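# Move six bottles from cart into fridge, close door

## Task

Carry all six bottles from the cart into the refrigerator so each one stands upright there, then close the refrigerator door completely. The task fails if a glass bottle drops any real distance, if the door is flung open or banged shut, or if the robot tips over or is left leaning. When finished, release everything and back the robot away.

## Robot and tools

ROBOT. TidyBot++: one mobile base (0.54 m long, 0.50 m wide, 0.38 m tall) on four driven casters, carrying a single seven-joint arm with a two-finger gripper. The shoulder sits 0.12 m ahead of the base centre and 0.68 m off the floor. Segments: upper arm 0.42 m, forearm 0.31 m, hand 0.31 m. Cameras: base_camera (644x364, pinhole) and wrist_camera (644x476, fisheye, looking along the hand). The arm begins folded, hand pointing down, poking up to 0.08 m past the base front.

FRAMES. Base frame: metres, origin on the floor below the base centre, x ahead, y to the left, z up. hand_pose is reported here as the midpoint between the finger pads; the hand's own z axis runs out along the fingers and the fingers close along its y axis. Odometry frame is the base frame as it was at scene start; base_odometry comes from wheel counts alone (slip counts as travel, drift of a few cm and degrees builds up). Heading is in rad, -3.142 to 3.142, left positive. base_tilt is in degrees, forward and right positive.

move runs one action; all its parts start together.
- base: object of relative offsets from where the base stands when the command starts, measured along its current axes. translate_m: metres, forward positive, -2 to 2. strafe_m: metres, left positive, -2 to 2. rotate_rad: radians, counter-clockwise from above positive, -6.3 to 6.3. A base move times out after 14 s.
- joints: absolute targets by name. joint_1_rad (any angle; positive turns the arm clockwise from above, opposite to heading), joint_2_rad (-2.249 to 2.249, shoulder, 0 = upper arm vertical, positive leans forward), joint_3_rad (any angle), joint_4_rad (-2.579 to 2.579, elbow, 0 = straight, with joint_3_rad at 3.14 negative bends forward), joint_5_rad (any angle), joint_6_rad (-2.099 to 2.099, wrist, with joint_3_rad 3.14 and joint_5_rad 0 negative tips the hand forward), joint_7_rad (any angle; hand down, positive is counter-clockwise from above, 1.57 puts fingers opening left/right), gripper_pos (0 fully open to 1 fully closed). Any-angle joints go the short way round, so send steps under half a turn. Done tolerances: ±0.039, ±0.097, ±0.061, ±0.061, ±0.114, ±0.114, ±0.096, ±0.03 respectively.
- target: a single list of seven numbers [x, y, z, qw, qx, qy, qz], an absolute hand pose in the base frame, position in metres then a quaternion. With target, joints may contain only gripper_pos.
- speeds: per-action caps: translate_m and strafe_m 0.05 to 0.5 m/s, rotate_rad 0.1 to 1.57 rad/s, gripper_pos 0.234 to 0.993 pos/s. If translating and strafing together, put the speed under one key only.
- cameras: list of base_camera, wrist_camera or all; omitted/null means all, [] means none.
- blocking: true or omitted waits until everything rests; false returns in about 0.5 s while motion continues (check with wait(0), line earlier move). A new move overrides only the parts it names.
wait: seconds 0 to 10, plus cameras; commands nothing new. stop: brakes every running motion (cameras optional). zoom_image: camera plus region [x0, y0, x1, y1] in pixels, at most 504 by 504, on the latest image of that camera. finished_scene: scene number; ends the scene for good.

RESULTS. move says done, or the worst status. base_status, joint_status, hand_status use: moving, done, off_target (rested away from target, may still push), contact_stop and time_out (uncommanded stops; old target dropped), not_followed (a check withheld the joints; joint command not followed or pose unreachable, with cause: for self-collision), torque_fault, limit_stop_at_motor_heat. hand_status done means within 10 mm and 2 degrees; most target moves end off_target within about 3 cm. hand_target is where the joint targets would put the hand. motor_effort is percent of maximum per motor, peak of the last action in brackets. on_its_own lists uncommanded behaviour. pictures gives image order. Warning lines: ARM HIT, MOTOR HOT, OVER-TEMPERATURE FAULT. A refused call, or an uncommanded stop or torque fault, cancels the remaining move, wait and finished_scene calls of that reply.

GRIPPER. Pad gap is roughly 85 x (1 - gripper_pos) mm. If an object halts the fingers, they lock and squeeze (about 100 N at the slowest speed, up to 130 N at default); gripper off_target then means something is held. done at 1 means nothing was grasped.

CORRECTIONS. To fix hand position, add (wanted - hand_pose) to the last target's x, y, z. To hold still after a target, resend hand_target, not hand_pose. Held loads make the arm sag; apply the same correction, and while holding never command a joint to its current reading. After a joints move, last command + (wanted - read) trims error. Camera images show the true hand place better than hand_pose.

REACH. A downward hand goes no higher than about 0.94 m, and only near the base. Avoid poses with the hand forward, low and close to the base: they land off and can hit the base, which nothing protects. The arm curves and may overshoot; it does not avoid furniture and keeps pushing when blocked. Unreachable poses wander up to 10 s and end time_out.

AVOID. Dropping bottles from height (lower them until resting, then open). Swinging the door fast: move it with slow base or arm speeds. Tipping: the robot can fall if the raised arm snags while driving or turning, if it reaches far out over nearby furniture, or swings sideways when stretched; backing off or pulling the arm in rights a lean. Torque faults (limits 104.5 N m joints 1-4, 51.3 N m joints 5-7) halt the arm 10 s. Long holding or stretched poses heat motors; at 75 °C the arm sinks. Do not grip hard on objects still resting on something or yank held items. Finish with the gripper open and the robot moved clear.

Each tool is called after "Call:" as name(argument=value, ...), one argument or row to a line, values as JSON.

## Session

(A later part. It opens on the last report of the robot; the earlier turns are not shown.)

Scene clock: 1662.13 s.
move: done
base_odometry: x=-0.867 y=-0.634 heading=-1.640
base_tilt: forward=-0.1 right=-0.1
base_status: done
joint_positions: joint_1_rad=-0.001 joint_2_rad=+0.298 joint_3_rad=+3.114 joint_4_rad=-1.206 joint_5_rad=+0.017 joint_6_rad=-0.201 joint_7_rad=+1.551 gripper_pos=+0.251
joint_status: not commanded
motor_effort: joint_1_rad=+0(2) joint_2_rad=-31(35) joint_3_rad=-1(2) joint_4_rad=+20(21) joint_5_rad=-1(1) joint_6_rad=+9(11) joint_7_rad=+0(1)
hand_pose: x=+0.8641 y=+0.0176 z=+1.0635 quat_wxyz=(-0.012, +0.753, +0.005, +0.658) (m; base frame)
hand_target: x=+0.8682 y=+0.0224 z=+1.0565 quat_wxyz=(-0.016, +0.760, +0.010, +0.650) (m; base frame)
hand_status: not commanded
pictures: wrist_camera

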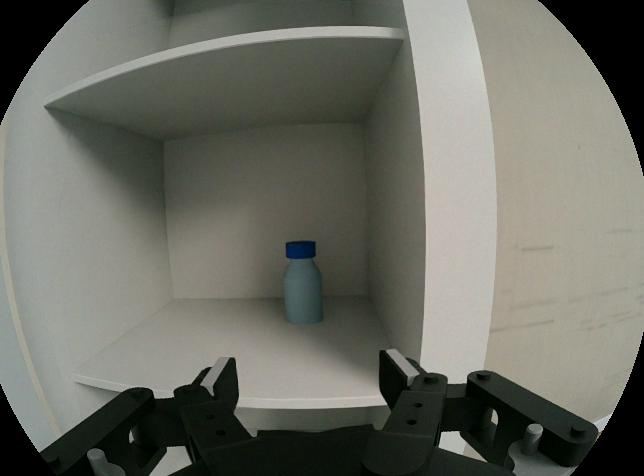

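Call:
move(
  base={"translate_m": -0.25},
  joints={"joint_1_rad": 0.0, "joint_2_rad": -0.327, "joint_4_rad": -1.95, "joint_6_rad": -0.03},
  cameras=[],
)

Call:
move(
  base={"translate_m": -0.5995, "strafe_m": 0.9107, "rotate_rad": -1.38},
  speeds={"rotate_rad": 1.2},
  cameras=[],
)

Call:
move(
  base={"translate_m": -0.0273, "strafe_m": -0.6268},
  cameras=["wrist_camera", "base_camera"],
)

Scene clock: 1749.73 s.
move: done
base_odometry: x=-0.850 y=-0.385 heading=-1.640
base_tilt: forward=-0.1 right=-0.1
base_status: done
joint_positions: joint_1_rad=-0.001 joint_2_rad=-0.296 joint_3_rad=+3.114 joint_4_rad=-1.917 joint_5_rad=+0.017 joint_6_rad=-0.084 joint_7_rad=+1.551 gripper_pos=+0.251
joint_status: all done
motor_effort: joint_1_rad=-1(2) joint_2_rad=-11(35) joint_3_rad=+0(2) joint_4_rad=+20(21) joint_5_rad=-1(1) joint_6_rad=+9(11) joint_7_rad=+0(1)
hand_pose: x=+0.6181 y=+0.0174 z=+1.0268 quat_wxyz=(-0.006, +0.753, +0.011, +0.658) (m; base frame)
hand_target: x=+0.6074 y=+0.0199 z=+1.0381 quat_wxyz=(-0.007, +0.735, +0.014, +0.677) (m; base frame)
hand_status: not commanded
pictures: none
No camera images: "cameras" was empty.

Scene clock: 1753.37 s.
move: done
base_odometry: x=+0.100 y=+0.151 heading=-3.020
base_tilt: forward=-0.1 right=-0.1
base_status: done
joint_positions: joint_1_rad=-0.001 joint_2_rad=-0.316 joint_3_rad=+3.114 joint_4_rad=-1.918 joint_5_rad=+0.017 joint_6_rad=-0.080 joint_7_rad=+1.551 gripper_pos=+0.251
joint_status: not commanded
motor_effort: joint_1_rad=+0(2) joint_2_rad=-11(14) joint_3_rad=+0(2) joint_4_rad=+20(21) joint_5_rad=-1(1) joint_6_rad=+9(11) joint_7_rad=+0(1)
hand_pose: x=+0.6111 y=+0.0174 z=+1.0373 quat_wxyz=(-0.006, +0.745, +0.012, +0.667) (m; base frame)
hand_target: x=+0.6074 y=+0.0199 z=+1.0381 quat_wxyz=(-0.007, +0.735, +0.014, +0.677) (m; base frame)
hand_status: not commanded
pictures: none
No camera images: "cameras" was empty.

Scene clock: 1756.00 s.
move: done
base_odometry: x=+0.052 y=+0.776 heading=-3.020
base_tilt: forward=-0.1 right=-0.1
base_status: done
joint_positions: joint_1_rad=-0.001 joint_2_rad=-0.316 joint_3_rad=+3.114 joint_4_rad=-1.918 joint_5_rad=+0.017 joint_6_rad=-0.080 joint_7_rad=+1.551 gripper_pos=+0.251
joint_status: not commanded
motor_effort: joint_1_rad=+0(1) joint_2_rad=-10(11) joint_3_rad=+0(2) joint_4_rad=+20(20) joint_5_rad=-1(1) joint_6_rad=+10(10) joint_7_rad=+0(1)
hand_pose: x=+0.6111 y=+0.0174 z=+1.0374 quat_wxyz=(-0.006, +0.745, +0.012, +0.667) (m; base frame)
hand_target: x=+0.6074 y=+0.0199 z=+1.0381 quat_wxyz=(-0.007, +0.735, +0.014, +0.677) (m; base frame)
hand_status: not commanded
pictures: base_camera, wrist_camera

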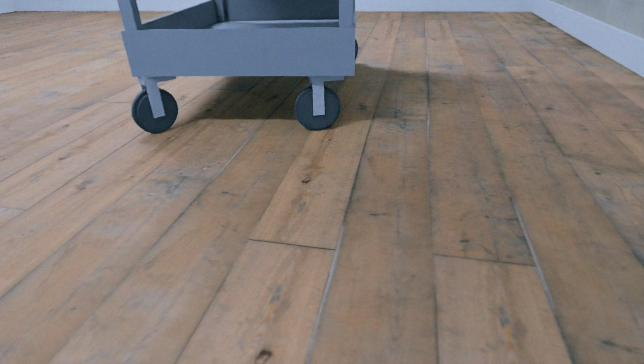

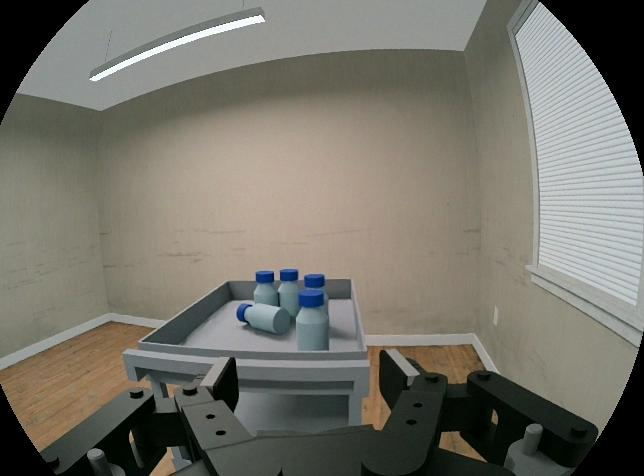

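Call:
zoom_image(
  camera="wrist_camera",
  region=[220, 260, 380, 380],
)

Scaled by 3.150.

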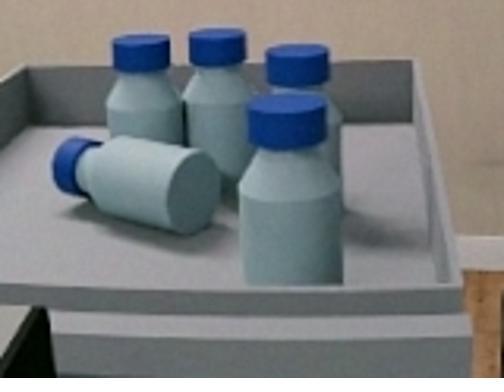

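Call:
move(
  base={"translate_m": 0.10},
  joints={"joint_1_rad": 0.0, "joint_2_rad": 0.47, "joint_4_rad": -1.385, "joint_6_rad": 0.155, "gripper_pos": 0.2},
  cameras=["wrist_camera"],
)

Scene clock: 1794.00 s.
move: done
base_odometry: x=-0.048 y=+0.764 heading=-3.021
base_tilt: forward=-0.1 right=-0.1
base_status: done
joint_positions: joint_1_rad=-0.001 joint_2_rad=+0.425 joint_3_rad=+3.114 joint_4_rad=-1.407 joint_5_rad=+0.017 joint_6_rad=+0.101 joint_7_rad=+1.551 gripper_pos=+0.200
joint_status: all done
motor_effort: joint_1_rad=-1(2) joint_2_rad=-34(37) joint_3_rad=-1(1) joint_4_rad=+19(21) joint_5_rad=-1(1) joint_6_rad=+9(11) joint_7_rad=+0(1)
hand_pose: x=+0.9028 y=+0.0195 z=+0.9342 quat_wxyz=(-0.014, +0.762, +0.006, +0.648) (m; base frame)
hand_target: x=+0.9194 y=+0.0189 z=+0.9290 quat_wxyz=(-0.013, +0.751, +0.004, +0.660) (m; base frame)
hand_status: not commanded
pictures: wrist_camera

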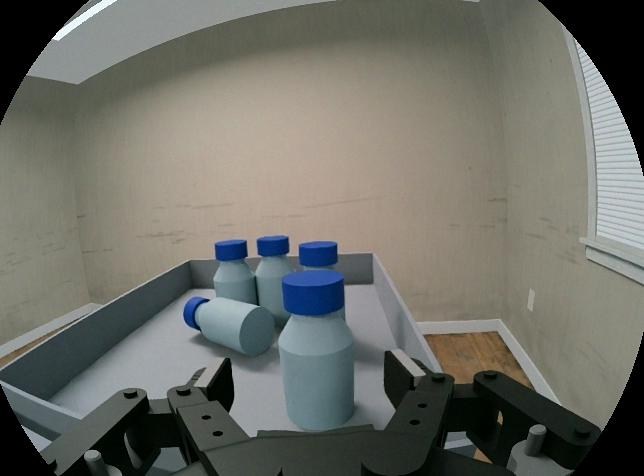

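Call:
zoom_image(
  camera="wrist_camera",
  region=[240, 240, 400, 360],
)

Scaled by 3.150.

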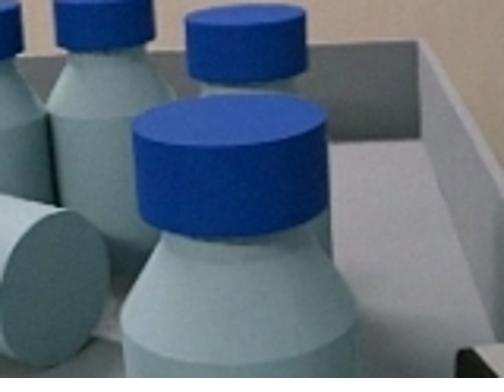

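Call:
move(
  base={"translate_m": 0.11, "strafe_m": -0.004},
  speeds={"translate_m": 0.2},
  cameras=["wrist_camera"],
)

Call:
zoom_image(
  camera="wrist_camera",
  region=[190, 240, 470, 460],
)

Scene clock: 1827.17 s.
move: done
base_odometry: x=-0.158 y=+0.755 heading=-3.020
base_tilt: forward=-0.1 right=-0.1
base_status: done
joint_positions: joint_1_rad=-0.001 joint_2_rad=+0.427 joint_3_rad=+3.114 joint_4_rad=-1.404 joint_5_rad=+0.017 joint_6_rad=+0.104 joint_7_rad=+1.551 gripper_pos=+0.200
joint_status: not commanded
motor_effort: joint_1_rad=+0(2) joint_2_rad=-34(37) joint_3_rad=-1(2) joint_4_rad=+20(20) joint_5_rad=-1(1) joint_6_rad=+9(10) joint_7_rad=+0(1)
hand_pose: x=+0.9039 y=+0.0195 z=+0.9357 quat_wxyz=(-0.014, +0.760, +0.006, +0.650) (m; base frame)
hand_target: x=+0.9194 y=+0.0189 z=+0.9290 quat_wxyz=(-0.013, +0.751, +0.004, +0.660) (m; base frame)
hand_status: not commanded
pictures: wrist_camera

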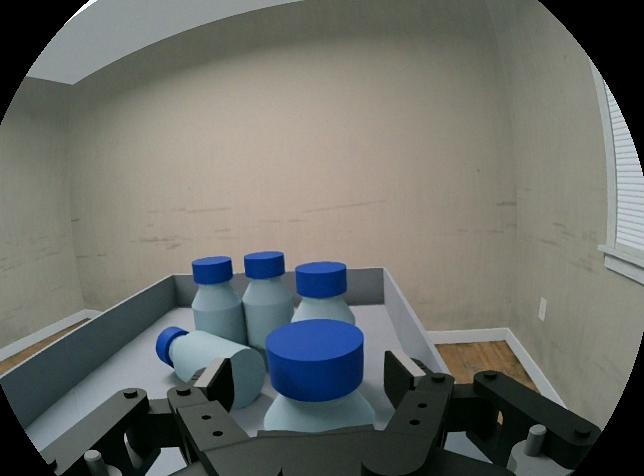

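Scaled by 1.800.

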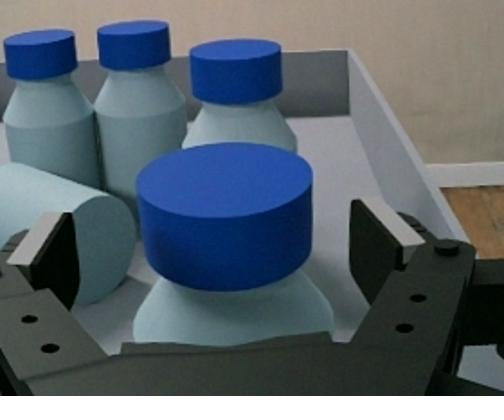

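Call:
move(
  base={"translate_m": 0.027, "strafe_m": -0.004},
  speeds={"translate_m": 0.1},
  cameras=["wrist_camera"],
)

Call:
zoom_image(
  camera="wrist_camera",
  region=[190, 240, 470, 460],
)

Scene clock: 1840.23 s.
move: done
base_odometry: x=-0.185 y=+0.755 heading=-3.020
base_tilt: forward=-0.1 right=-0.1
base_status: done
joint_positions: joint_1_rad=-0.001 joint_2_rad=+0.432 joint_3_rad=+3.114 joint_4_rad=-1.402 joint_5_rad=+0.017 joint_6_rad=+0.105 joint_7_rad=+1.551 gripper_pos=+0.200
joint_status: not commanded
motor_effort: joint_1_rad=-1(1) joint_2_rad=-35(37) joint_3_rad=-1(2) joint_4_rad=+19(20) joint_5_rad=-1(1) joint_6_rad=+9(10) joint_7_rad=+0(1)
hand_pose: x=+0.9055 y=+0.0195 z=+0.9331 quat_wxyz=(-0.014, +0.761, +0.006, +0.649) (m; base frame)
hand_target: x=+0.9194 y=+0.0189 z=+0.9290 quat_wxyz=(-0.013, +0.751, +0.004, +0.660) (m; base frame)
hand_status: not commanded
pictures: wrist_camera

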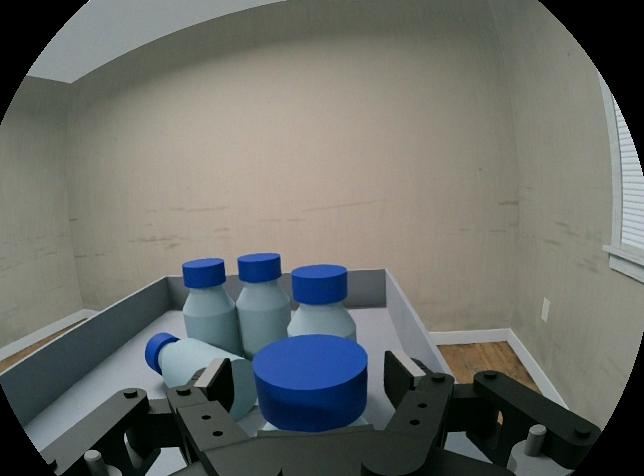

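Scaled by 1.800.

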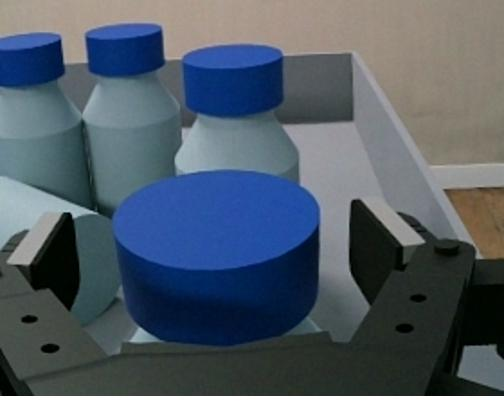

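Call:
move(
  joints={"gripper_pos": 0.44},
  speeds={"gripper_pos": 0.234},
  cameras=["wrist_camera"],
)

Scene clock: 1846.60 s.
move: done
base_odometry: x=-0.185 y=+0.755 heading=-3.020
base_tilt: forward=-0.1 right=-0.1
base_status: not commanded
joint_positions: joint_1_rad=+0.000 joint_2_rad=+0.432 joint_3_rad=+3.114 joint_4_rad=-1.402 joint_5_rad=+0.017 joint_6_rad=+0.106 joint_7_rad=+1.551 gripper_pos=+0.426
joint_status: all done
motor_effort: joint_1_rad=+0(3) joint_2_rad=-34(36) joint_3_rad=-1(2) joint_4_rad=+20(20) joint_5_rad=-1(1) joint_6_rad=+9(10) joint_7_rad=+0(0)
hand_pose: x=+0.9056 y=+0.0188 z=+0.9335 quat_wxyz=(-0.014, +0.761, +0.005, +0.649) (m; base frame)
hand_target: x=+0.9194 y=+0.0189 z=+0.9290 quat_wxyz=(-0.013, +0.751, +0.004, +0.660) (m; base frame)
hand_status: not commanded
pictures: wrist_camera

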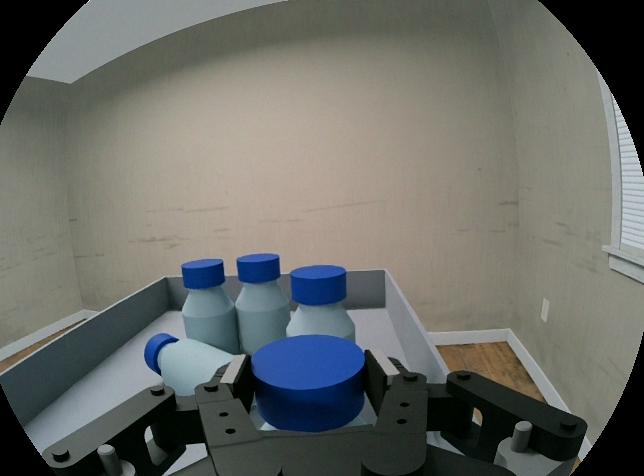

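Call:
move(
  joints={"joint_2_rad": 0.47, "joint_4_rad": -1.27, "joint_6_rad": 0.06},
  cameras=[],
)

Call:
move(
  joints={"gripper_pos": 0.48},
  speeds={"gripper_pos": 0.234},
  cameras=["wrist_camera"],
)

Scene clock: 1858.00 s.
move: done
base_odometry: x=-0.185 y=+0.755 heading=-3.020
base_tilt: forward=-0.1 right=-0.1
base_status: not commanded
joint_positions: joint_1_rad=+0.000 joint_2_rad=+0.457 joint_3_rad=+3.114 joint_4_rad=-1.318 joint_5_rad=+0.017 joint_6_rad=+0.064 joint_7_rad=+1.551 gripper_pos=+0.436
joint_status: all done
motor_effort: joint_1_rad=+0(1) joint_2_rad=-42(43) joint_3_rad=-1(1) joint_4_rad=+24(25) joint_5_rad=-1(1) joint_6_rad=+14(15) joint_7_rad=+0(1)
hand_pose: x=+0.9201 y=+0.0183 z=+0.9528 quat_wxyz=(-0.014, +0.755, +0.005, +0.656) (m; base frame)
hand_target: x=+0.9283 y=+0.0195 z=+0.9704 quat_wxyz=(-0.014, +0.745, +0.005, +0.667) (m; base frame)
hand_status: not commanded
pictures: none
No camera images: "cameras" was empty.

Scene clock: 1858.50 s.
move: off_target
base_odometry: x=-0.185 y=+0.755 heading=-3.020
base_tilt: forward=-0.1 right=-0.1
base_status: not commanded
joint_positions: joint_1_rad=+0.000 joint_2_rad=+0.457 joint_3_rad=+3.114 joint_4_rad=-1.318 joint_5_rad=+0.017 joint_6_rad=+0.064 joint_7_rad=+1.551 gripper_pos=+0.440
joint_status: gripper_pos off_target (ended at +0.440, target +0.480)
motor_effort: joint_1_rad=+0(1) joint_2_rad=-41(42) joint_3_rad=-1(1) joint_4_rad=+24(24) joint_5_rad=-1(1) joint_6_rad=+14(14) joint_7_rad=+0(0)
hand_pose: x=+0.9201 y=+0.0183 z=+0.9529 quat_wxyz=(-0.014, +0.755, +0.005, +0.656) (m; base frame)
hand_target: x=+0.9283 y=+0.0195 z=+0.9704 quat_wxyz=(-0.014, +0.745, +0.005, +0.667) (m; base frame)
hand_status: not commanded
pictures: wrist_camera

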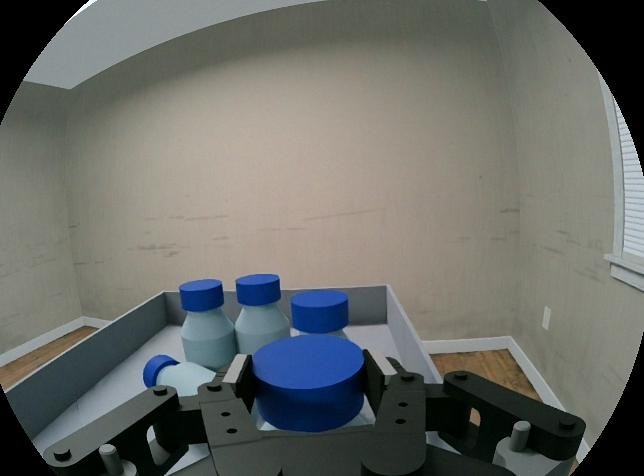

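Call:
zoom_image(
  camera="wrist_camera",
  region=[190, 240, 470, 460],
)

Scaled by 1.800.

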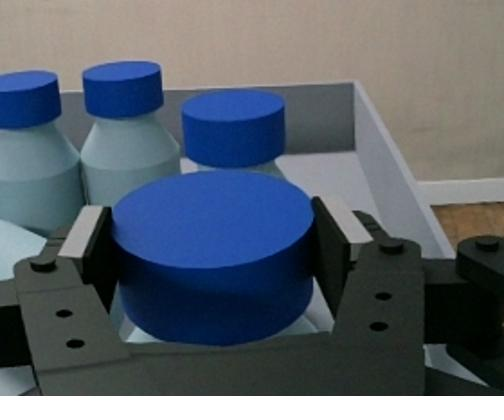

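Call:
zoom_image(
  camera="wrist_camera",
  region=[210, 320, 410, 440],
)

Scaled by 2.520.

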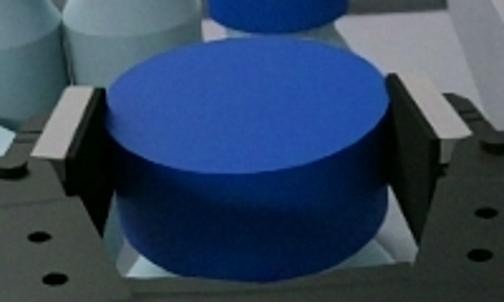

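Call:
move(
  joints={"joint_2_rad": 0.42, "joint_4_rad": -1.08, "joint_6_rad": -0.14},
  cameras=["wrist_camera"],
)

Scene clock: 1912.90 s.
move: done
base_odometry: x=-0.185 y=+0.755 heading=-3.020
base_tilt: forward=-0.1 right=-0.1
base_status: not commanded
joint_positions: joint_1_rad=+0.000 joint_2_rad=+0.457 joint_3_rad=+3.114 joint_4_rad=-1.123 joint_5_rad=+0.017 joint_6_rad=-0.115 joint_7_rad=+1.551 gripper_pos=+0.440
joint_status: all done
motor_effort: joint_1_rad=+0(1) joint_2_rad=-42(44) joint_3_rad=-1(2) joint_4_rad=+25(26) joint_5_rad=-1(1) joint_6_rad=+14(16) joint_7_rad=+0(1)
hand_pose: x=+0.9273 y=+0.0168 z=+1.0181 quat_wxyz=(-0.013, +0.750, +0.004, +0.662) (m; base frame)
hand_target: x=+0.9140 y=+0.0206 z=+1.0670 quat_wxyz=(-0.016, +0.731, +0.007, +0.682) (m; base frame)
hand_status: not commanded
pictures: wrist_camera

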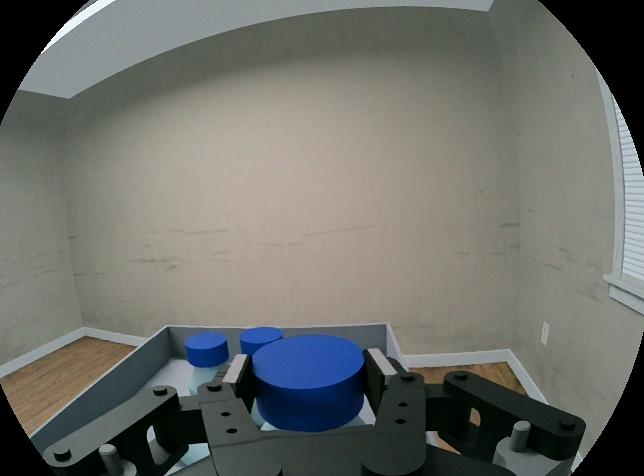

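Call:
move(
  base={"translate_m": -0.3},
  speeds={"translate_m": 0.3},
  cameras=["wrist_camera"],
)

Scene clock: 1921.70 s.
move: done
base_odometry: x=+0.113 y=+0.792 heading=-3.020
base_tilt: forward=-0.1 right=-0.1
base_status: done
joint_positions: joint_1_rad=+0.000 joint_2_rad=+0.457 joint_3_rad=+3.114 joint_4_rad=-1.123 joint_5_rad=+0.017 joint_6_rad=-0.120 joint_7_rad=+1.551 gripper_pos=+0.440
joint_status: not commanded
motor_effort: joint_1_rad=-1(2) joint_2_rad=-42(46) joint_3_rad=-1(2) joint_4_rad=+24(26) joint_5_rad=-1(1) joint_6_rad=+14(15) joint_7_rad=+0(0)
hand_pose: x=+0.9271 y=+0.0171 z=+1.0167 quat_wxyz=(-0.013, +0.751, +0.004, +0.660) (m; base frame)
hand_target: x=+0.9140 y=+0.0206 z=+1.0670 quat_wxyz=(-0.016, +0.731, +0.007, +0.682) (m; base frame)
hand_status: not commanded
pictures: wrist_camera

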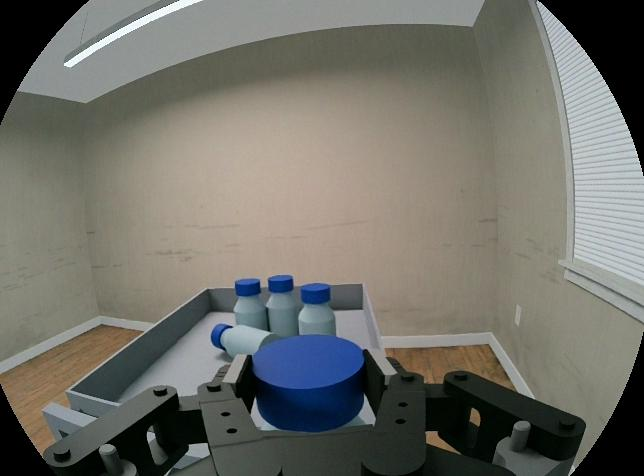

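Call:
move(
  base={"strafe_m": 0.5, "rotate_rad": 1.38},
  speeds={"rotate_rad": 0.9},
  joints={"joint_2_rad": -0.327, "joint_4_rad": -1.95, "joint_6_rad": -0.03},
  cameras=[],
)

Call:
move(
  base={"translate_m": 1.0505, "strafe_m": -0.8243},
  cameras=["base_camera"],
)

Call:
move(
  joints={"joint_1_rad": 0.0, "joint_2_rad": 0.311, "joint_4_rad": -1.06, "joint_6_rad": -0.37},
  cameras=["wrist_camera"],
)

Scene clock: 1947.93 s.
move: done
base_odometry: x=+0.173 y=+0.295 heading=-1.640
base_tilt: forward=-0.1 right=-0.1
base_status: done
joint_positions: joint_1_rad=-0.004 joint_2_rad=-0.273 joint_3_rad=+3.112 joint_4_rad=-1.941 joint_5_rad=+0.017 joint_6_rad=-0.113 joint_7_rad=+1.551 gripper_pos=+0.440
joint_status: all done
motor_effort: joint_1_rad=-1(9) joint_2_rad=-15(44) joint_3_rad=+0(7) joint_4_rad=+24(26) joint_5_rad=-1(2) joint_6_rad=+14(15) joint_7_rad=+0(1)
hand_pose: x=+0.6223 y=+0.0198 z=+0.9910 quat_wxyz=(-0.007, +0.778, +0.014, +0.629) (m; base frame)
hand_target: x=+0.6074 y=+0.0199 z=+1.0381 quat_wxyz=(-0.007, +0.735, +0.014, +0.677) (m; base frame)
hand_status: not commanded
pictures: none
No camera images: "cameras" was empty.

Scene clock: 1951.37 s.
move: done
base_odometry: x=-0.721 y=-0.696 heading=-1.640
base_tilt: forward=-0.1 right=-0.1
base_status: done
joint_positions: joint_1_rad=-0.004 joint_2_rad=-0.286 joint_3_rad=+3.112 joint_4_rad=-1.942 joint_5_rad=+0.017 joint_6_rad=-0.110 joint_7_rad=+1.551 gripper_pos=+0.440
joint_status: not commanded
motor_effort: joint_1_rad=+0(2) joint_2_rad=-15(18) joint_3_rad=+0(2) joint_4_rad=+24(25) joint_5_rad=-1(1) joint_6_rad=+13(15) joint_7_rad=+0(0)
hand_pose: x=+0.6182 y=+0.0198 z=+0.9980 quat_wxyz=(-0.007, +0.773, +0.014, +0.635) (m; base frame)
hand_target: x=+0.6074 y=+0.0199 z=+1.0381 quat_wxyz=(-0.007, +0.735, +0.014, +0.677) (m; base frame)
hand_status: not commanded
pictures: base_camera

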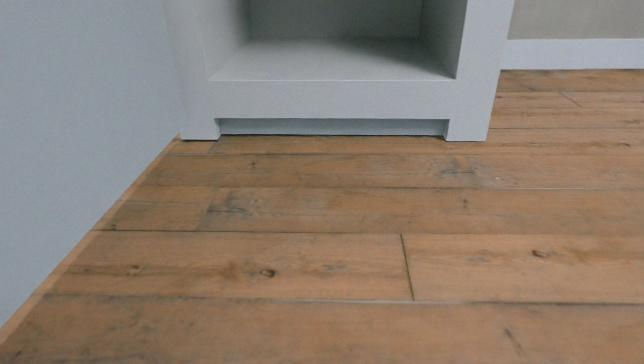

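Scene clock: 1953.53 s.
move: done
base_odometry: x=-0.721 y=-0.696 heading=-1.640
base_tilt: forward=-0.1 right=-0.1
base_status: not commanded
joint_positions: joint_1_rad=-0.004 joint_2_rad=+0.294 joint_3_rad=+3.112 joint_4_rad=-1.111 joint_5_rad=+0.017 joint_6_rad=-0.344 joint_7_rad=+1.551 gripper_pos=+0.440
joint_status: all done
motor_effort: joint_1_rad=+0(2) joint_2_rad=-36(38) joint_3_rad=-1(1) joint_4_rad=+24(27) joint_5_rad=-1(1) joint_6_rad=+13(15) joint_7_rad=+0(1)
hand_pose: x=+0.8566 y=+0.0202 z=+1.0814 quat_wxyz=(-0.013, +0.767, +0.007, +0.641) (m; base frame)
hand_target: x=+0.8619 y=+0.0231 z=+1.0923 quat_wxyz=(-0.017, +0.764, +0.012, +0.644) (m; base frame)
hand_status: not commanded
pictures: wrist_camera

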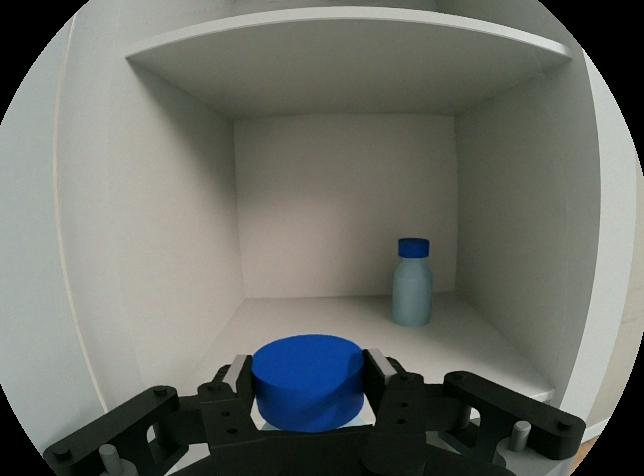

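Call:
move(
  base={"translate_m": 0.395, "strafe_m": -0.05},
  joints={"joint_1_rad": -0.065, "joint_2_rad": 0.311, "joint_4_rad": -1.06, "joint_6_rad": -0.365},
  speeds={"translate_m": 0.3},
  cameras=["wrist_camera", "base_camera"],
)

Scene clock: 1989.70 s.
move: done
base_odometry: x=-0.799 y=-1.086 heading=-1.640
base_tilt: forward=-0.1 right=-0.1
base_status: done
joint_positions: joint_1_rad=-0.063 joint_2_rad=+0.301 joint_3_rad=+3.110 joint_4_rad=-1.107 joint_5_rad=+0.017 joint_6_rad=-0.347 joint_7_rad=+1.551 gripper_pos=+0.440
joint_status: all done
motor_effort: joint_1_rad=+0(3) joint_2_rad=-36(40) joint_3_rad=-1(2) joint_4_rad=+24(26) joint_5_rad=-1(2) joint_6_rad=+14(15) joint_7_rad=+0(1)
hand_pose: x=+0.8567 y=+0.0652 z=+1.0773 quat_wxyz=(-0.033, +0.769, +0.030, +0.638) (m; base frame)
hand_target: x=+0.8591 y=+0.0713 z=+1.0939 quat_wxyz=(-0.038, +0.762, +0.037, +0.645) (m; base frame)
hand_status: not commanded
pictures: base_camera, wrist_camera

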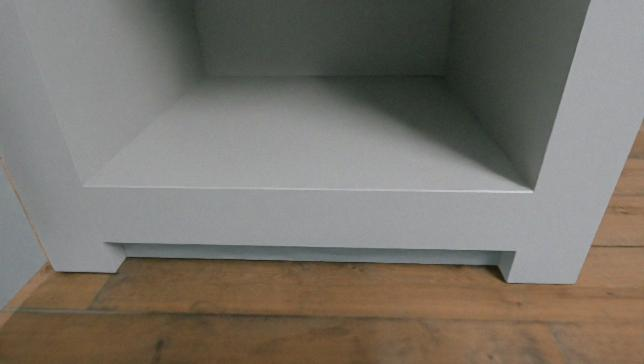

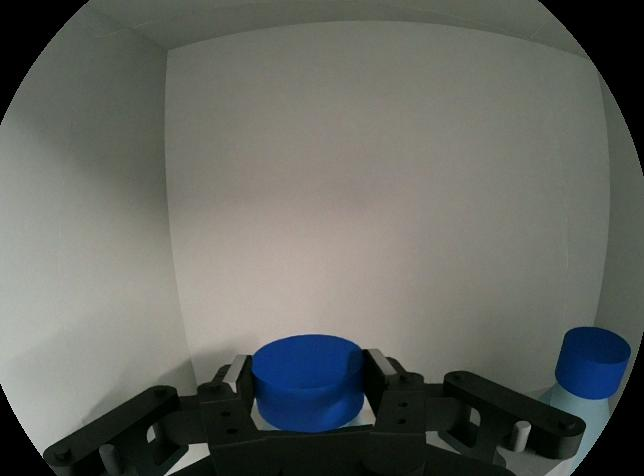

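Call:
move(
  joints={"joint_1_rad": -0.065, "joint_2_rad": 0.311, "joint_4_rad": -1.15, "joint_6_rad": -0.225},
  cameras=[],
)

Call:
move(
  joints={"joint_1_rad": -0.065, "joint_2_rad": 0.311, "joint_4_rad": -1.175, "joint_6_rad": -0.2},
  cameras=[],
)

Call:
move(
  joints={"joint_1_rad": -0.065, "joint_2_rad": 0.311, "joint_4_rad": -1.195, "joint_6_rad": -0.18},
  cameras=["wrist_camera"],
)

Scene clock: 2014.70 s.
move: done
base_odometry: x=-0.799 y=-1.086 heading=-1.640
base_tilt: forward=-0.1 right=-0.1
base_status: not commanded
joint_positions: joint_1_rad=-0.063 joint_2_rad=+0.301 joint_3_rad=+3.110 joint_4_rad=-1.147 joint_5_rad=+0.017 joint_6_rad=-0.293 joint_7_rad=+1.551 gripper_pos=+0.440
joint_status: all done
motor_effort: joint_1_rad=-1(1) joint_2_rad=-36(38) joint_3_rad=-1(1) joint_4_rad=+24(26) joint_5_rad=-1(1) joint_6_rad=+13(15) joint_7_rad=+0(0)
hand_pose: x=+0.8593 y=+0.0658 z=+1.0690 quat_wxyz=(-0.033, +0.764, +0.030, +0.643) (m; base frame)
hand_target: x=+0.8657 y=+0.0708 z=+1.0813 quat_wxyz=(-0.038, +0.746, +0.034, +0.664) (m; base frame)
hand_status: not commanded
pictures: none
No camera images: "cameras" was empty.

Scene clock: 2015.30 s.
move: done
base_odometry: x=-0.799 y=-1.086 heading=-1.640
base_tilt: forward=-0.1 right=-0.1
base_status: not commanded
joint_positions: joint_1_rad=-0.063 joint_2_rad=+0.301 joint_3_rad=+3.110 joint_4_rad=-1.164 joint_5_rad=+0.017 joint_6_rad=-0.272 joint_7_rad=+1.551 gripper_pos=+0.440
joint_status: all done
motor_effort: joint_1_rad=-1(1) joint_2_rad=-36(37) joint_3_rad=-1(2) joint_4_rad=+24(25) joint_5_rad=-1(1) joint_6_rad=+13(14) joint_7_rad=+0(0)
hand_pose: x=+0.8601 y=+0.0660 z=+1.0654 quat_wxyz=(-0.033, +0.763, +0.030, +0.645) (m; base frame)
hand_target: x=+0.8665 y=+0.0707 z=+1.0735 quat_wxyz=(-0.038, +0.746, +0.034, +0.664) (m; base frame)
hand_status: not commanded
pictures: none
No camera images: "cameras" was empty.

Scene clock: 2015.87 s.
move: done
base_odometry: x=-0.799 y=-1.086 heading=-1.640
base_tilt: forward=-0.1 right=-0.1
base_status: not commanded
joint_positions: joint_1_rad=-0.063 joint_2_rad=+0.301 joint_3_rad=+3.110 joint_4_rad=-1.176 joint_5_rad=+0.017 joint_6_rad=-0.248 joint_7_rad=+1.551 gripper_pos=+0.440
joint_status: all done
motor_effort: joint_1_rad=-1(1) joint_2_rad=-34(37) joint_3_rad=-1(1) joint_4_rad=+23(24) joint_5_rad=-1(1) joint_6_rad=+12(14) joint_7_rad=+0(0)
hand_pose: x=+0.8611 y=+0.0662 z=+1.0650 quat_wxyz=(-0.034, +0.759, +0.030, +0.649) (m; base frame)
hand_target: x=+0.8670 y=+0.0707 z=+1.0672 quat_wxyz=(-0.037, +0.746, +0.034, +0.664) (m; base frame)
hand_status: not commanded
pictures: wrist_camera

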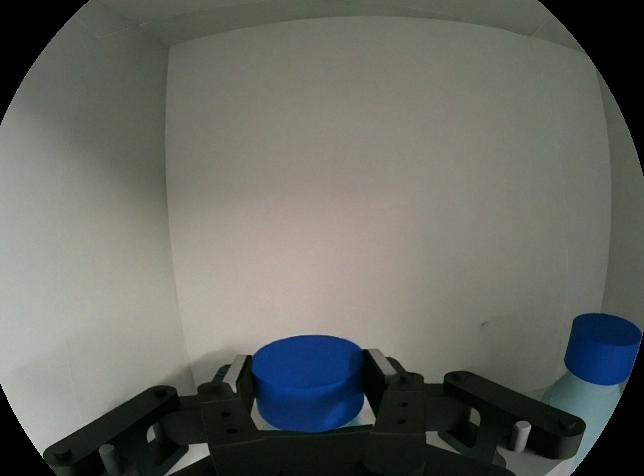

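Call:
move(
  joints={"joint_1_rad": -0.065, "joint_2_rad": 0.311, "joint_4_rad": -1.215, "joint_6_rad": -0.175},
  cameras=[],
)

Call:
move(
  joints={"gripper_pos": 0.39},
  speeds={"gripper_pos": 0.234},
  cameras=["wrist_camera"],
)

Call:
move(
  joints={"gripper_pos": 0.25},
  speeds={"gripper_pos": 0.234},
  cameras=["wrist_camera"],
)

Scene clock: 2026.00 s.
move: done
base_odometry: x=-0.799 y=-1.086 heading=-1.640
base_tilt: forward=-0.1 right=-0.1
base_status: not commanded
joint_positions: joint_1_rad=-0.063 joint_2_rad=+0.301 joint_3_rad=+3.110 joint_4_rad=-1.185 joint_5_rad=+0.017 joint_6_rad=-0.232 joint_7_rad=+1.551 gripper_pos=+0.440
joint_status: all done
motor_effort: joint_1_rad=-1(2) joint_2_rad=-32(35) joint_3_rad=-1(2) joint_4_rad=+21(23) joint_5_rad=-1(1) joint_6_rad=+11(13) joint_7_rad=+0(0)
hand_pose: x=+0.8617 y=+0.0664 z=+1.0646 quat_wxyz=(-0.034, +0.757, +0.030, +0.652) (m; base frame)
hand_target: x=+0.8667 y=+0.0707 z=+1.0563 quat_wxyz=(-0.037, +0.751, +0.034, +0.659) (m; base frame)
hand_status: not commanded
pictures: none
No camera images: "cameras" was empty.

Scene clock: 2026.70 s.
move: done
base_odometry: x=-0.799 y=-1.086 heading=-1.640
base_tilt: forward=-0.1 right=-0.1
base_status: not commanded
joint_positions: joint_1_rad=-0.063 joint_2_rad=+0.301 joint_3_rad=+3.110 joint_4_rad=-1.186 joint_5_rad=+0.017 joint_6_rad=-0.229 joint_7_rad=+1.551 gripper_pos=+0.391
joint_status: all done
motor_effort: joint_1_rad=-2(2) joint_2_rad=-31(33) joint_3_rad=-2(2) joint_4_rad=+21(22) joint_5_rad=-1(1) joint_6_rad=+10(12) joint_7_rad=+0(1)
hand_pose: x=+0.8618 y=+0.0664 z=+1.0650 quat_wxyz=(-0.034, +0.756, +0.030, +0.653) (m; base frame)
hand_target: x=+0.8667 y=+0.0707 z=+1.0563 quat_wxyz=(-0.037, +0.751, +0.034, +0.659) (m; base frame)
hand_status: not commanded
pictures: wrist_camera

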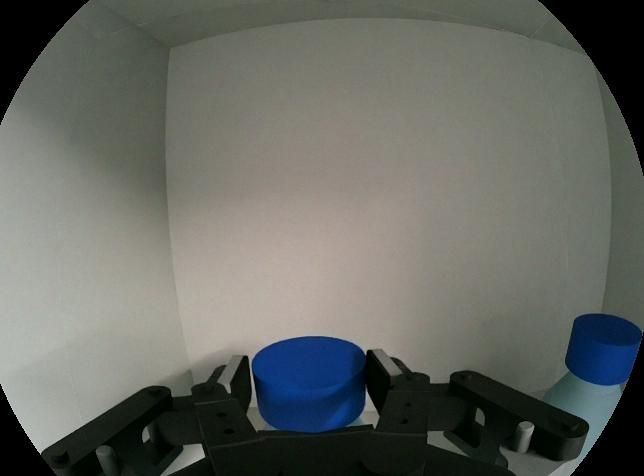

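Scene clock: 2027.60 s.
move: done
base_odometry: x=-0.799 y=-1.086 heading=-1.640
base_tilt: forward=-0.1 right=-0.1
base_status: not commanded
joint_positions: joint_1_rad=-0.063 joint_2_rad=+0.301 joint_3_rad=+3.110 joint_4_rad=-1.186 joint_5_rad=+0.017 joint_6_rad=-0.227 joint_7_rad=+1.551 gripper_pos=+0.251
joint_status: all done
motor_effort: joint_1_rad=-1(2) joint_2_rad=-31(32) joint_3_rad=-1(2) joint_4_rad=+20(21) joint_5_rad=-1(1) joint_6_rad=+9(10) joint_7_rad=+0(1)
hand_pose: x=+0.8619 y=+0.0665 z=+1.0658 quat_wxyz=(-0.034, +0.755, +0.030, +0.654) (m; base frame)
hand_target: x=+0.8667 y=+0.0707 z=+1.0563 quat_wxyz=(-0.037, +0.751, +0.034, +0.659) (m; base frame)
hand_status: not commanded
pictures: wrist_camera

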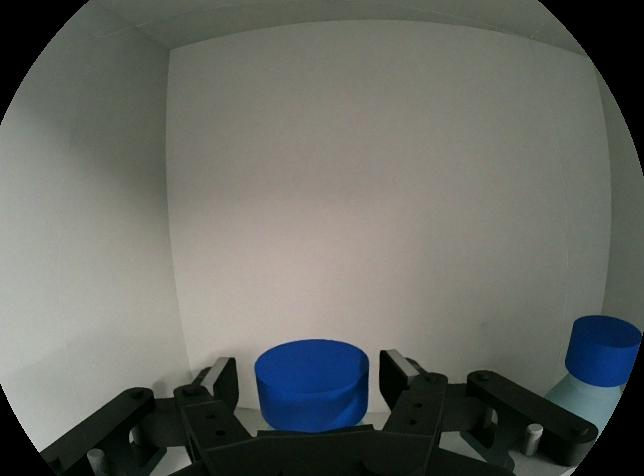

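Call:
move(
  base={"translate_m": -0.45, "strafe_m": -0.039},
  speeds={"translate_m": 0.3},
  cameras=["wrist_camera"],
)

Call:
move(
  base={"translate_m": -0.8459, "strafe_m": 0.8505, "rotate_rad": -1.38},
  speeds={"rotate_rad": 1.0},
  joints={"joint_1_rad": 0.0, "joint_2_rad": -0.327, "joint_4_rad": -1.95, "joint_6_rad": -0.03, "gripper_pos": 0.2},
  cameras=[],
)

Call:
move(
  base={"translate_m": 0.1265, "strafe_m": -0.638},
  cameras=["wrist_camera"],
)

Scene clock: 2079.37 s.
move: done
base_odometry: x=-0.807 y=-0.635 heading=-1.640
base_tilt: forward=-0.1 right=-0.1
base_status: done
joint_positions: joint_1_rad=-0.064 joint_2_rad=+0.301 joint_3_rad=+3.110 joint_4_rad=-1.186 joint_5_rad=+0.017 joint_6_rad=-0.225 joint_7_rad=+1.551 gripper_pos=+0.251
joint_status: not commanded
motor_effort: joint_1_rad=-1(2) joint_2_rad=-32(35) joint_3_rad=-1(3) joint_4_rad=+20(21) joint_5_rad=-1(1) joint_6_rad=+9(10) joint_7_rad=+0(0)
hand_pose: x=+0.8619 y=+0.0668 z=+1.0664 quat_wxyz=(-0.034, +0.755, +0.030, +0.655) (m; base frame)
hand_target: x=+0.8667 y=+0.0707 z=+1.0563 quat_wxyz=(-0.037, +0.751, +0.034, +0.659) (m; base frame)
hand_status: not commanded
pictures: wrist_camera

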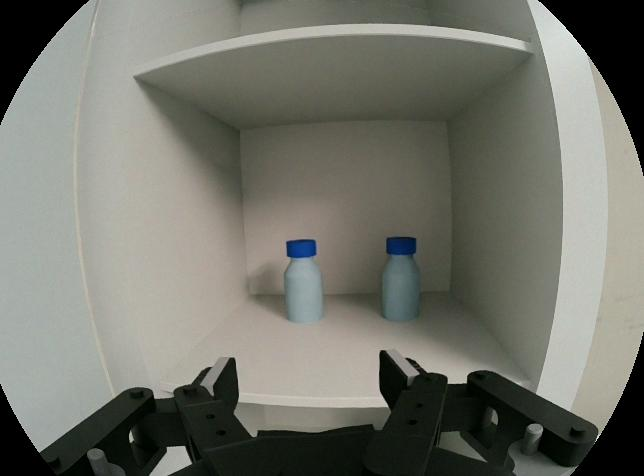

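Scene clock: 2083.00 s.
move: done
base_odometry: x=+0.100 y=+0.151 heading=-3.020
base_tilt: forward=-0.2 right=-0.1
base_status: done
joint_positions: joint_1_rad=-0.008 joint_2_rad=-0.313 joint_3_rad=+3.110 joint_4_rad=-1.917 joint_5_rad=+0.017 joint_6_rad=-0.082 joint_7_rad=+1.551 gripper_pos=+0.200
joint_status: all done
motor_effort: joint_1_rad=-1(4) joint_2_rad=-11(36) joint_3_rad=+0(3) joint_4_rad=+20(21) joint_5_rad=-1(1) joint_6_rad=+10(11) joint_7_rad=+0(1)
hand_pose: x=+0.6121 y=+0.0233 z=+1.0355 quat_wxyz=(-0.010, +0.747, +0.016, +0.665) (m; base frame)
hand_target: x=+0.6074 y=+0.0199 z=+1.0381 quat_wxyz=(-0.007, +0.735, +0.014, +0.677) (m; base frame)
hand_status: not commanded
pictures: none
No camera images: "cameras" was empty.

Scene clock: 2085.60 s.
move: done
base_odometry: x=-0.103 y=+0.769 heading=-3.020
base_tilt: forward=-0.1 right=-0.1
base_status: done
joint_positions: joint_1_rad=-0.008 joint_2_rad=-0.313 joint_3_rad=+3.110 joint_4_rad=-1.917 joint_5_rad=+0.017 joint_6_rad=-0.081 joint_7_rad=+1.551 gripper_pos=+0.200
joint_status: not commanded
motor_effort: joint_1_rad=+0(2) joint_2_rad=-10(11) joint_3_rad=+0(2) joint_4_rad=+20(20) joint_5_rad=-1(1) joint_6_rad=+9(10) joint_7_rad=+0(1)
hand_pose: x=+0.6121 y=+0.0233 z=+1.0357 quat_wxyz=(-0.009, +0.746, +0.016, +0.665) (m; base frame)
hand_target: x=+0.6074 y=+0.0199 z=+1.0381 quat_wxyz=(-0.007, +0.735, +0.014, +0.677) (m; base frame)
hand_status: not commanded
pictures: wrist_camera

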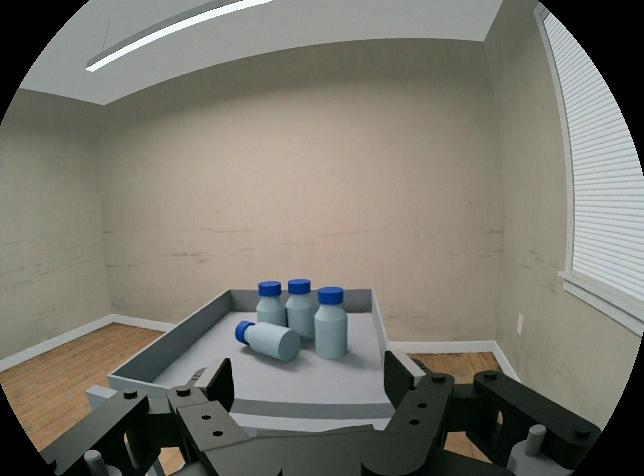

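Call:
zoom_image(
  camera="wrist_camera",
  region=[220, 260, 380, 380],
)

Scaled by 3.150.

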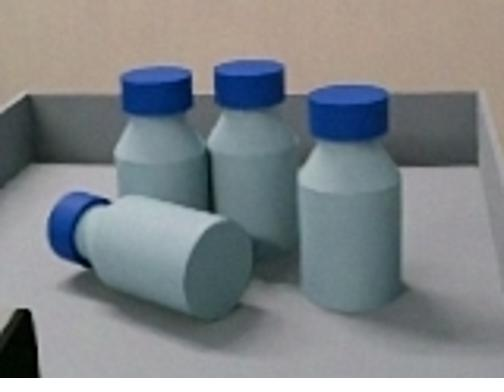

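Call:
move(
  base={"translate_m": 0.11, "strafe_m": -0.011},
  joints={"joint_1_rad": 0.005, "joint_2_rad": 0.47, "joint_4_rad": -1.385, "joint_6_rad": 0.155, "gripper_pos": 0.2},
  cameras=["wrist_camera"],
)

Call:
zoom_image(
  camera="wrist_camera",
  region=[240, 240, 400, 360],
)

Scene clock: 2107.93 s.
move: done
base_odometry: x=-0.213 y=+0.766 heading=-3.020
base_tilt: forward=-0.1 right=-0.1
base_status: done
joint_positions: joint_1_rad=-0.008 joint_2_rad=+0.424 joint_3_rad=+3.110 joint_4_rad=-1.408 joint_5_rad=+0.017 joint_6_rad=+0.100 joint_7_rad=+1.551 gripper_pos=+0.200
joint_status: all done
motor_effort: joint_1_rad=+0(2) joint_2_rad=-35(37) joint_3_rad=-1(1) joint_4_rad=+19(21) joint_5_rad=-1(1) joint_6_rad=+9(11) joint_7_rad=+0(0)
hand_pose: x=+0.9024 y=+0.0276 z=+0.9345 quat_wxyz=(-0.018, +0.761, +0.009, +0.648) (m; base frame)
hand_target: x=+0.9195 y=+0.0149 z=+0.9290 quat_wxyz=(-0.011, +0.751, +0.002, +0.660) (m; base frame)
hand_status: not commanded
pictures: wrist_camera

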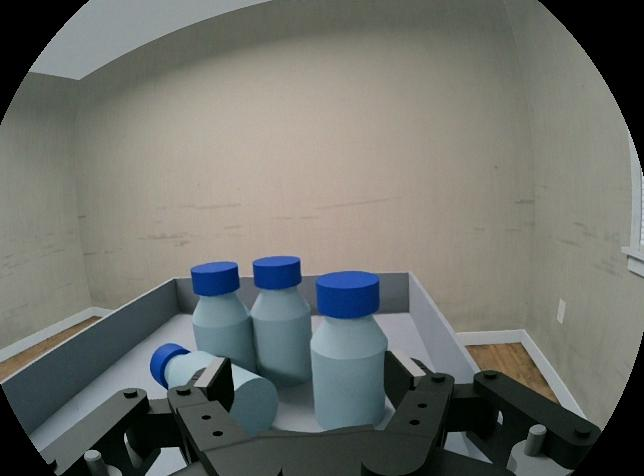

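Scaled by 3.150.

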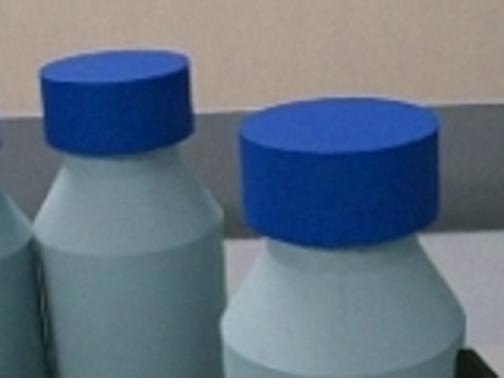

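Call:
move(
  base={"translate_m": 0.1, "strafe_m": -0.034},
  speeds={"translate_m": 0.2},
  cameras=["wrist_camera"],
)

Call:
zoom_image(
  camera="wrist_camera",
  region=[190, 240, 470, 460],
)

Scene clock: 2126.93 s.
move: done
base_odometry: x=-0.317 y=+0.788 heading=-3.020
base_tilt: forward=-0.1 right=-0.1
base_status: done
joint_positions: joint_1_rad=-0.005 joint_2_rad=+0.427 joint_3_rad=+3.110 joint_4_rad=-1.404 joint_5_rad=+0.017 joint_6_rad=+0.104 joint_7_rad=+1.551 gripper_pos=+0.200
joint_status: not commanded
motor_effort: joint_1_rad=-1(1) joint_2_rad=-35(36) joint_3_rad=-1(2) joint_4_rad=+19(20) joint_5_rad=-1(1) joint_6_rad=+10(10) joint_7_rad=+0(0)
hand_pose: x=+0.9037 y=+0.0253 z=+0.9357 quat_wxyz=(-0.018, +0.760, +0.008, +0.650) (m; base frame)
hand_target: x=+0.9195 y=+0.0149 z=+0.9290 quat_wxyz=(-0.011, +0.751, +0.002, +0.660) (m; base frame)
hand_status: not commanded
pictures: wrist_camera

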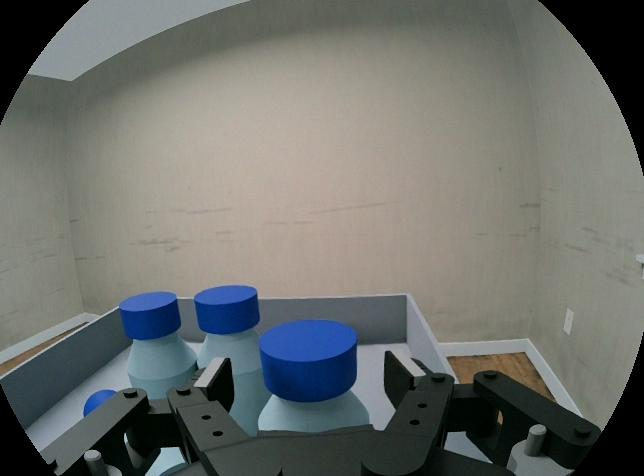

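Scaled by 1.800.

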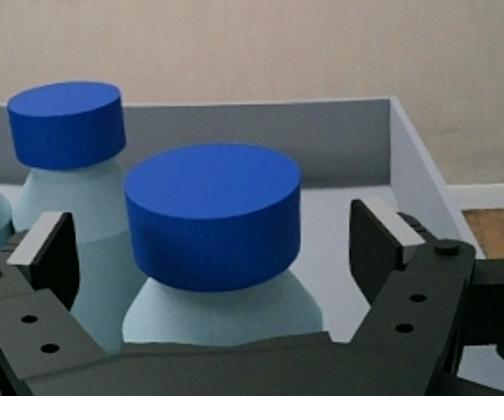

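Call:
move(
  base={"translate_m": 0.027, "strafe_m": -0.001},
  speeds={"translate_m": 0.1},
  cameras=["wrist_camera"],
)

Call:
zoom_image(
  camera="wrist_camera",
  region=[190, 240, 470, 460],
)

Scene clock: 2137.53 s.
move: done
base_odometry: x=-0.344 y=+0.786 heading=-3.020
base_tilt: forward=-0.1 right=-0.1
base_status: done
joint_positions: joint_1_rad=-0.005 joint_2_rad=+0.432 joint_3_rad=+3.110 joint_4_rad=-1.402 joint_5_rad=+0.017 joint_6_rad=+0.105 joint_7_rad=+1.551 gripper_pos=+0.200
joint_status: not commanded
motor_effort: joint_1_rad=-1(2) joint_2_rad=-35(38) joint_3_rad=-1(2) joint_4_rad=+19(20) joint_5_rad=-1(1) joint_6_rad=+10(10) joint_7_rad=+0(1)
hand_pose: x=+0.9053 y=+0.0250 z=+0.9331 quat_wxyz=(-0.018, +0.761, +0.008, +0.649) (m; base frame)
hand_target: x=+0.9195 y=+0.0149 z=+0.9290 quat_wxyz=(-0.011, +0.751, +0.002, +0.660) (m; base frame)
hand_status: not commanded
pictures: wrist_camera

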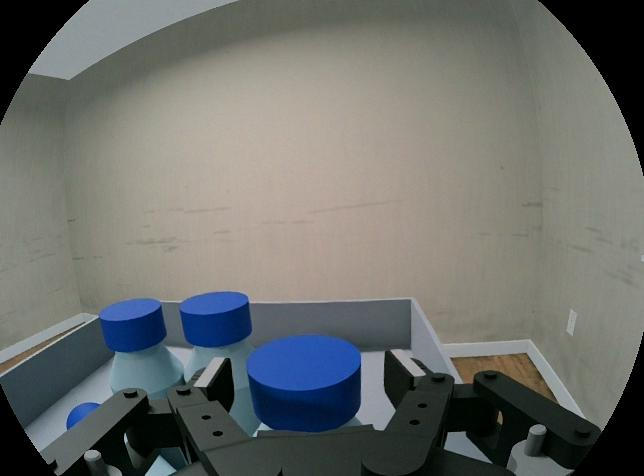

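Scaled by 1.800.

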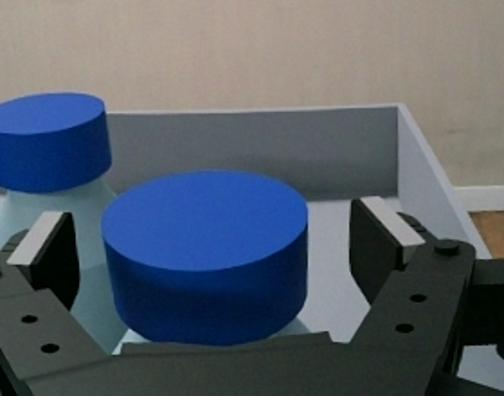

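Call:
move(
  base={"strafe_m": 0.002},
  cameras=[],
)

Call:
move(
  joints={"gripper_pos": 0.445},
  speeds={"gripper_pos": 0.234},
  cameras=[],
)

Call:
move(
  joints={"joint_2_rad": 0.47, "joint_4_rad": -1.27, "joint_6_rad": 0.06},
  cameras=[],
)

Call:
move(
  joints={"gripper_pos": 0.48},
  speeds={"gripper_pos": 0.234},
  cameras=["wrist_camera"],
)

Scene clock: 2148.70 s.
move: done
base_odometry: x=-0.344 y=+0.784 heading=-3.021
base_tilt: forward=-0.1 right=-0.1
base_status: done
joint_positions: joint_1_rad=-0.003 joint_2_rad=+0.432 joint_3_rad=+3.110 joint_4_rad=-1.402 joint_5_rad=+0.017 joint_6_rad=+0.105 joint_7_rad=+1.551 gripper_pos=+0.200
joint_status: not commanded
motor_effort: joint_1_rad=+0(5) joint_2_rad=-35(35) joint_3_rad=-1(4) joint_4_rad=+19(20) joint_5_rad=-1(1) joint_6_rad=+9(10) joint_7_rad=+0(0)
hand_pose: x=+0.9053 y=+0.0234 z=+0.9331 quat_wxyz=(-0.017, +0.761, +0.007, +0.649) (m; base frame)
hand_target: x=+0.9195 y=+0.0149 z=+0.9290 quat_wxyz=(-0.011, +0.751, +0.002, +0.660) (m; base frame)
hand_status: not commanded
pictures: none
No camera images: "cameras" was empty.

Scene clock: 2150.07 s.
move: done
base_odometry: x=-0.344 y=+0.784 heading=-3.021
base_tilt: forward=-0.1 right=-0.1
base_status: not commanded
joint_positions: joint_1_rad=-0.003 joint_2_rad=+0.432 joint_3_rad=+3.110 joint_4_rad=-1.402 joint_5_rad=+0.017 joint_6_rad=+0.107 joint_7_rad=+1.551 gripper_pos=+0.432
joint_status: all done
motor_effort: joint_1_rad=+2(2) joint_2_rad=-33(35) joint_3_rad=+0(1) joint_4_rad=+19(20) joint_5_rad=-1(1) joint_6_rad=+8(10) joint_7_rad=+0(0)
hand_pose: x=+0.9055 y=+0.0235 z=+0.9343 quat_wxyz=(-0.017, +0.760, +0.007, +0.650) (m; base frame)
hand_target: x=+0.9195 y=+0.0149 z=+0.9290 quat_wxyz=(-0.011, +0.751, +0.002, +0.660) (m; base frame)
hand_status: not commanded
pictures: none
No camera images: "cameras" was empty.

Scene clock: 2151.07 s.
move: done
base_odometry: x=-0.344 y=+0.784 heading=-3.021
base_tilt: forward=-0.1 right=-0.1
base_status: not commanded
joint_positions: joint_1_rad=-0.003 joint_2_rad=+0.457 joint_3_rad=+3.110 joint_4_rad=-1.319 joint_5_rad=+0.017 joint_6_rad=+0.063 joint_7_rad=+1.551 gripper_pos=+0.442
joint_status: all done
motor_effort: joint_1_rad=+0(1) joint_2_rad=-42(44) joint_3_rad=-1(1) joint_4_rad=+24(25) joint_5_rad=-1(1) joint_6_rad=+14(15) joint_7_rad=+0(0)
hand_pose: x=+0.9199 y=+0.0229 z=+0.9517 quat_wxyz=(-0.017, +0.755, +0.007, +0.655) (m; base frame)
hand_target: x=+0.9283 y=+0.0154 z=+0.9704 quat_wxyz=(-0.013, +0.745, +0.003, +0.667) (m; base frame)
hand_status: not commanded
pictures: none
No camera images: "cameras" was empty.

Scene clock: 2151.53 s.
move: off_target
base_odometry: x=-0.344 y=+0.784 heading=-3.021
base_tilt: forward=-0.1 right=-0.1
base_status: not commanded
joint_positions: joint_1_rad=-0.003 joint_2_rad=+0.457 joint_3_rad=+3.110 joint_4_rad=-1.319 joint_5_rad=+0.017 joint_6_rad=+0.063 joint_7_rad=+1.551 gripper_pos=+0.442
joint_status: gripper_pos off_target (ended at +0.442, target +0.480)
motor_effort: joint_1_rad=+0(1) joint_2_rad=-42(43) joint_3_rad=-1(2) joint_4_rad=+24(24) joint_5_rad=-1(1) joint_6_rad=+14(15) joint_7_rad=+0(0)
hand_pose: x=+0.9199 y=+0.0229 z=+0.9517 quat_wxyz=(-0.017, +0.755, +0.007, +0.655) (m; base frame)
hand_target: x=+0.9283 y=+0.0154 z=+0.9704 quat_wxyz=(-0.013, +0.745, +0.003, +0.667) (m; base frame)
hand_status: not commanded
pictures: wrist_camera

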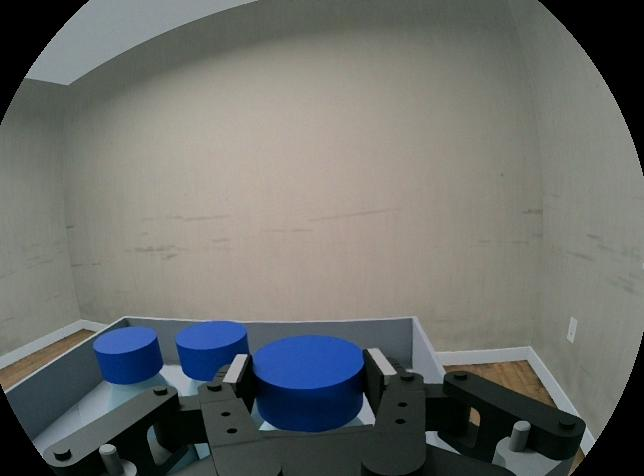

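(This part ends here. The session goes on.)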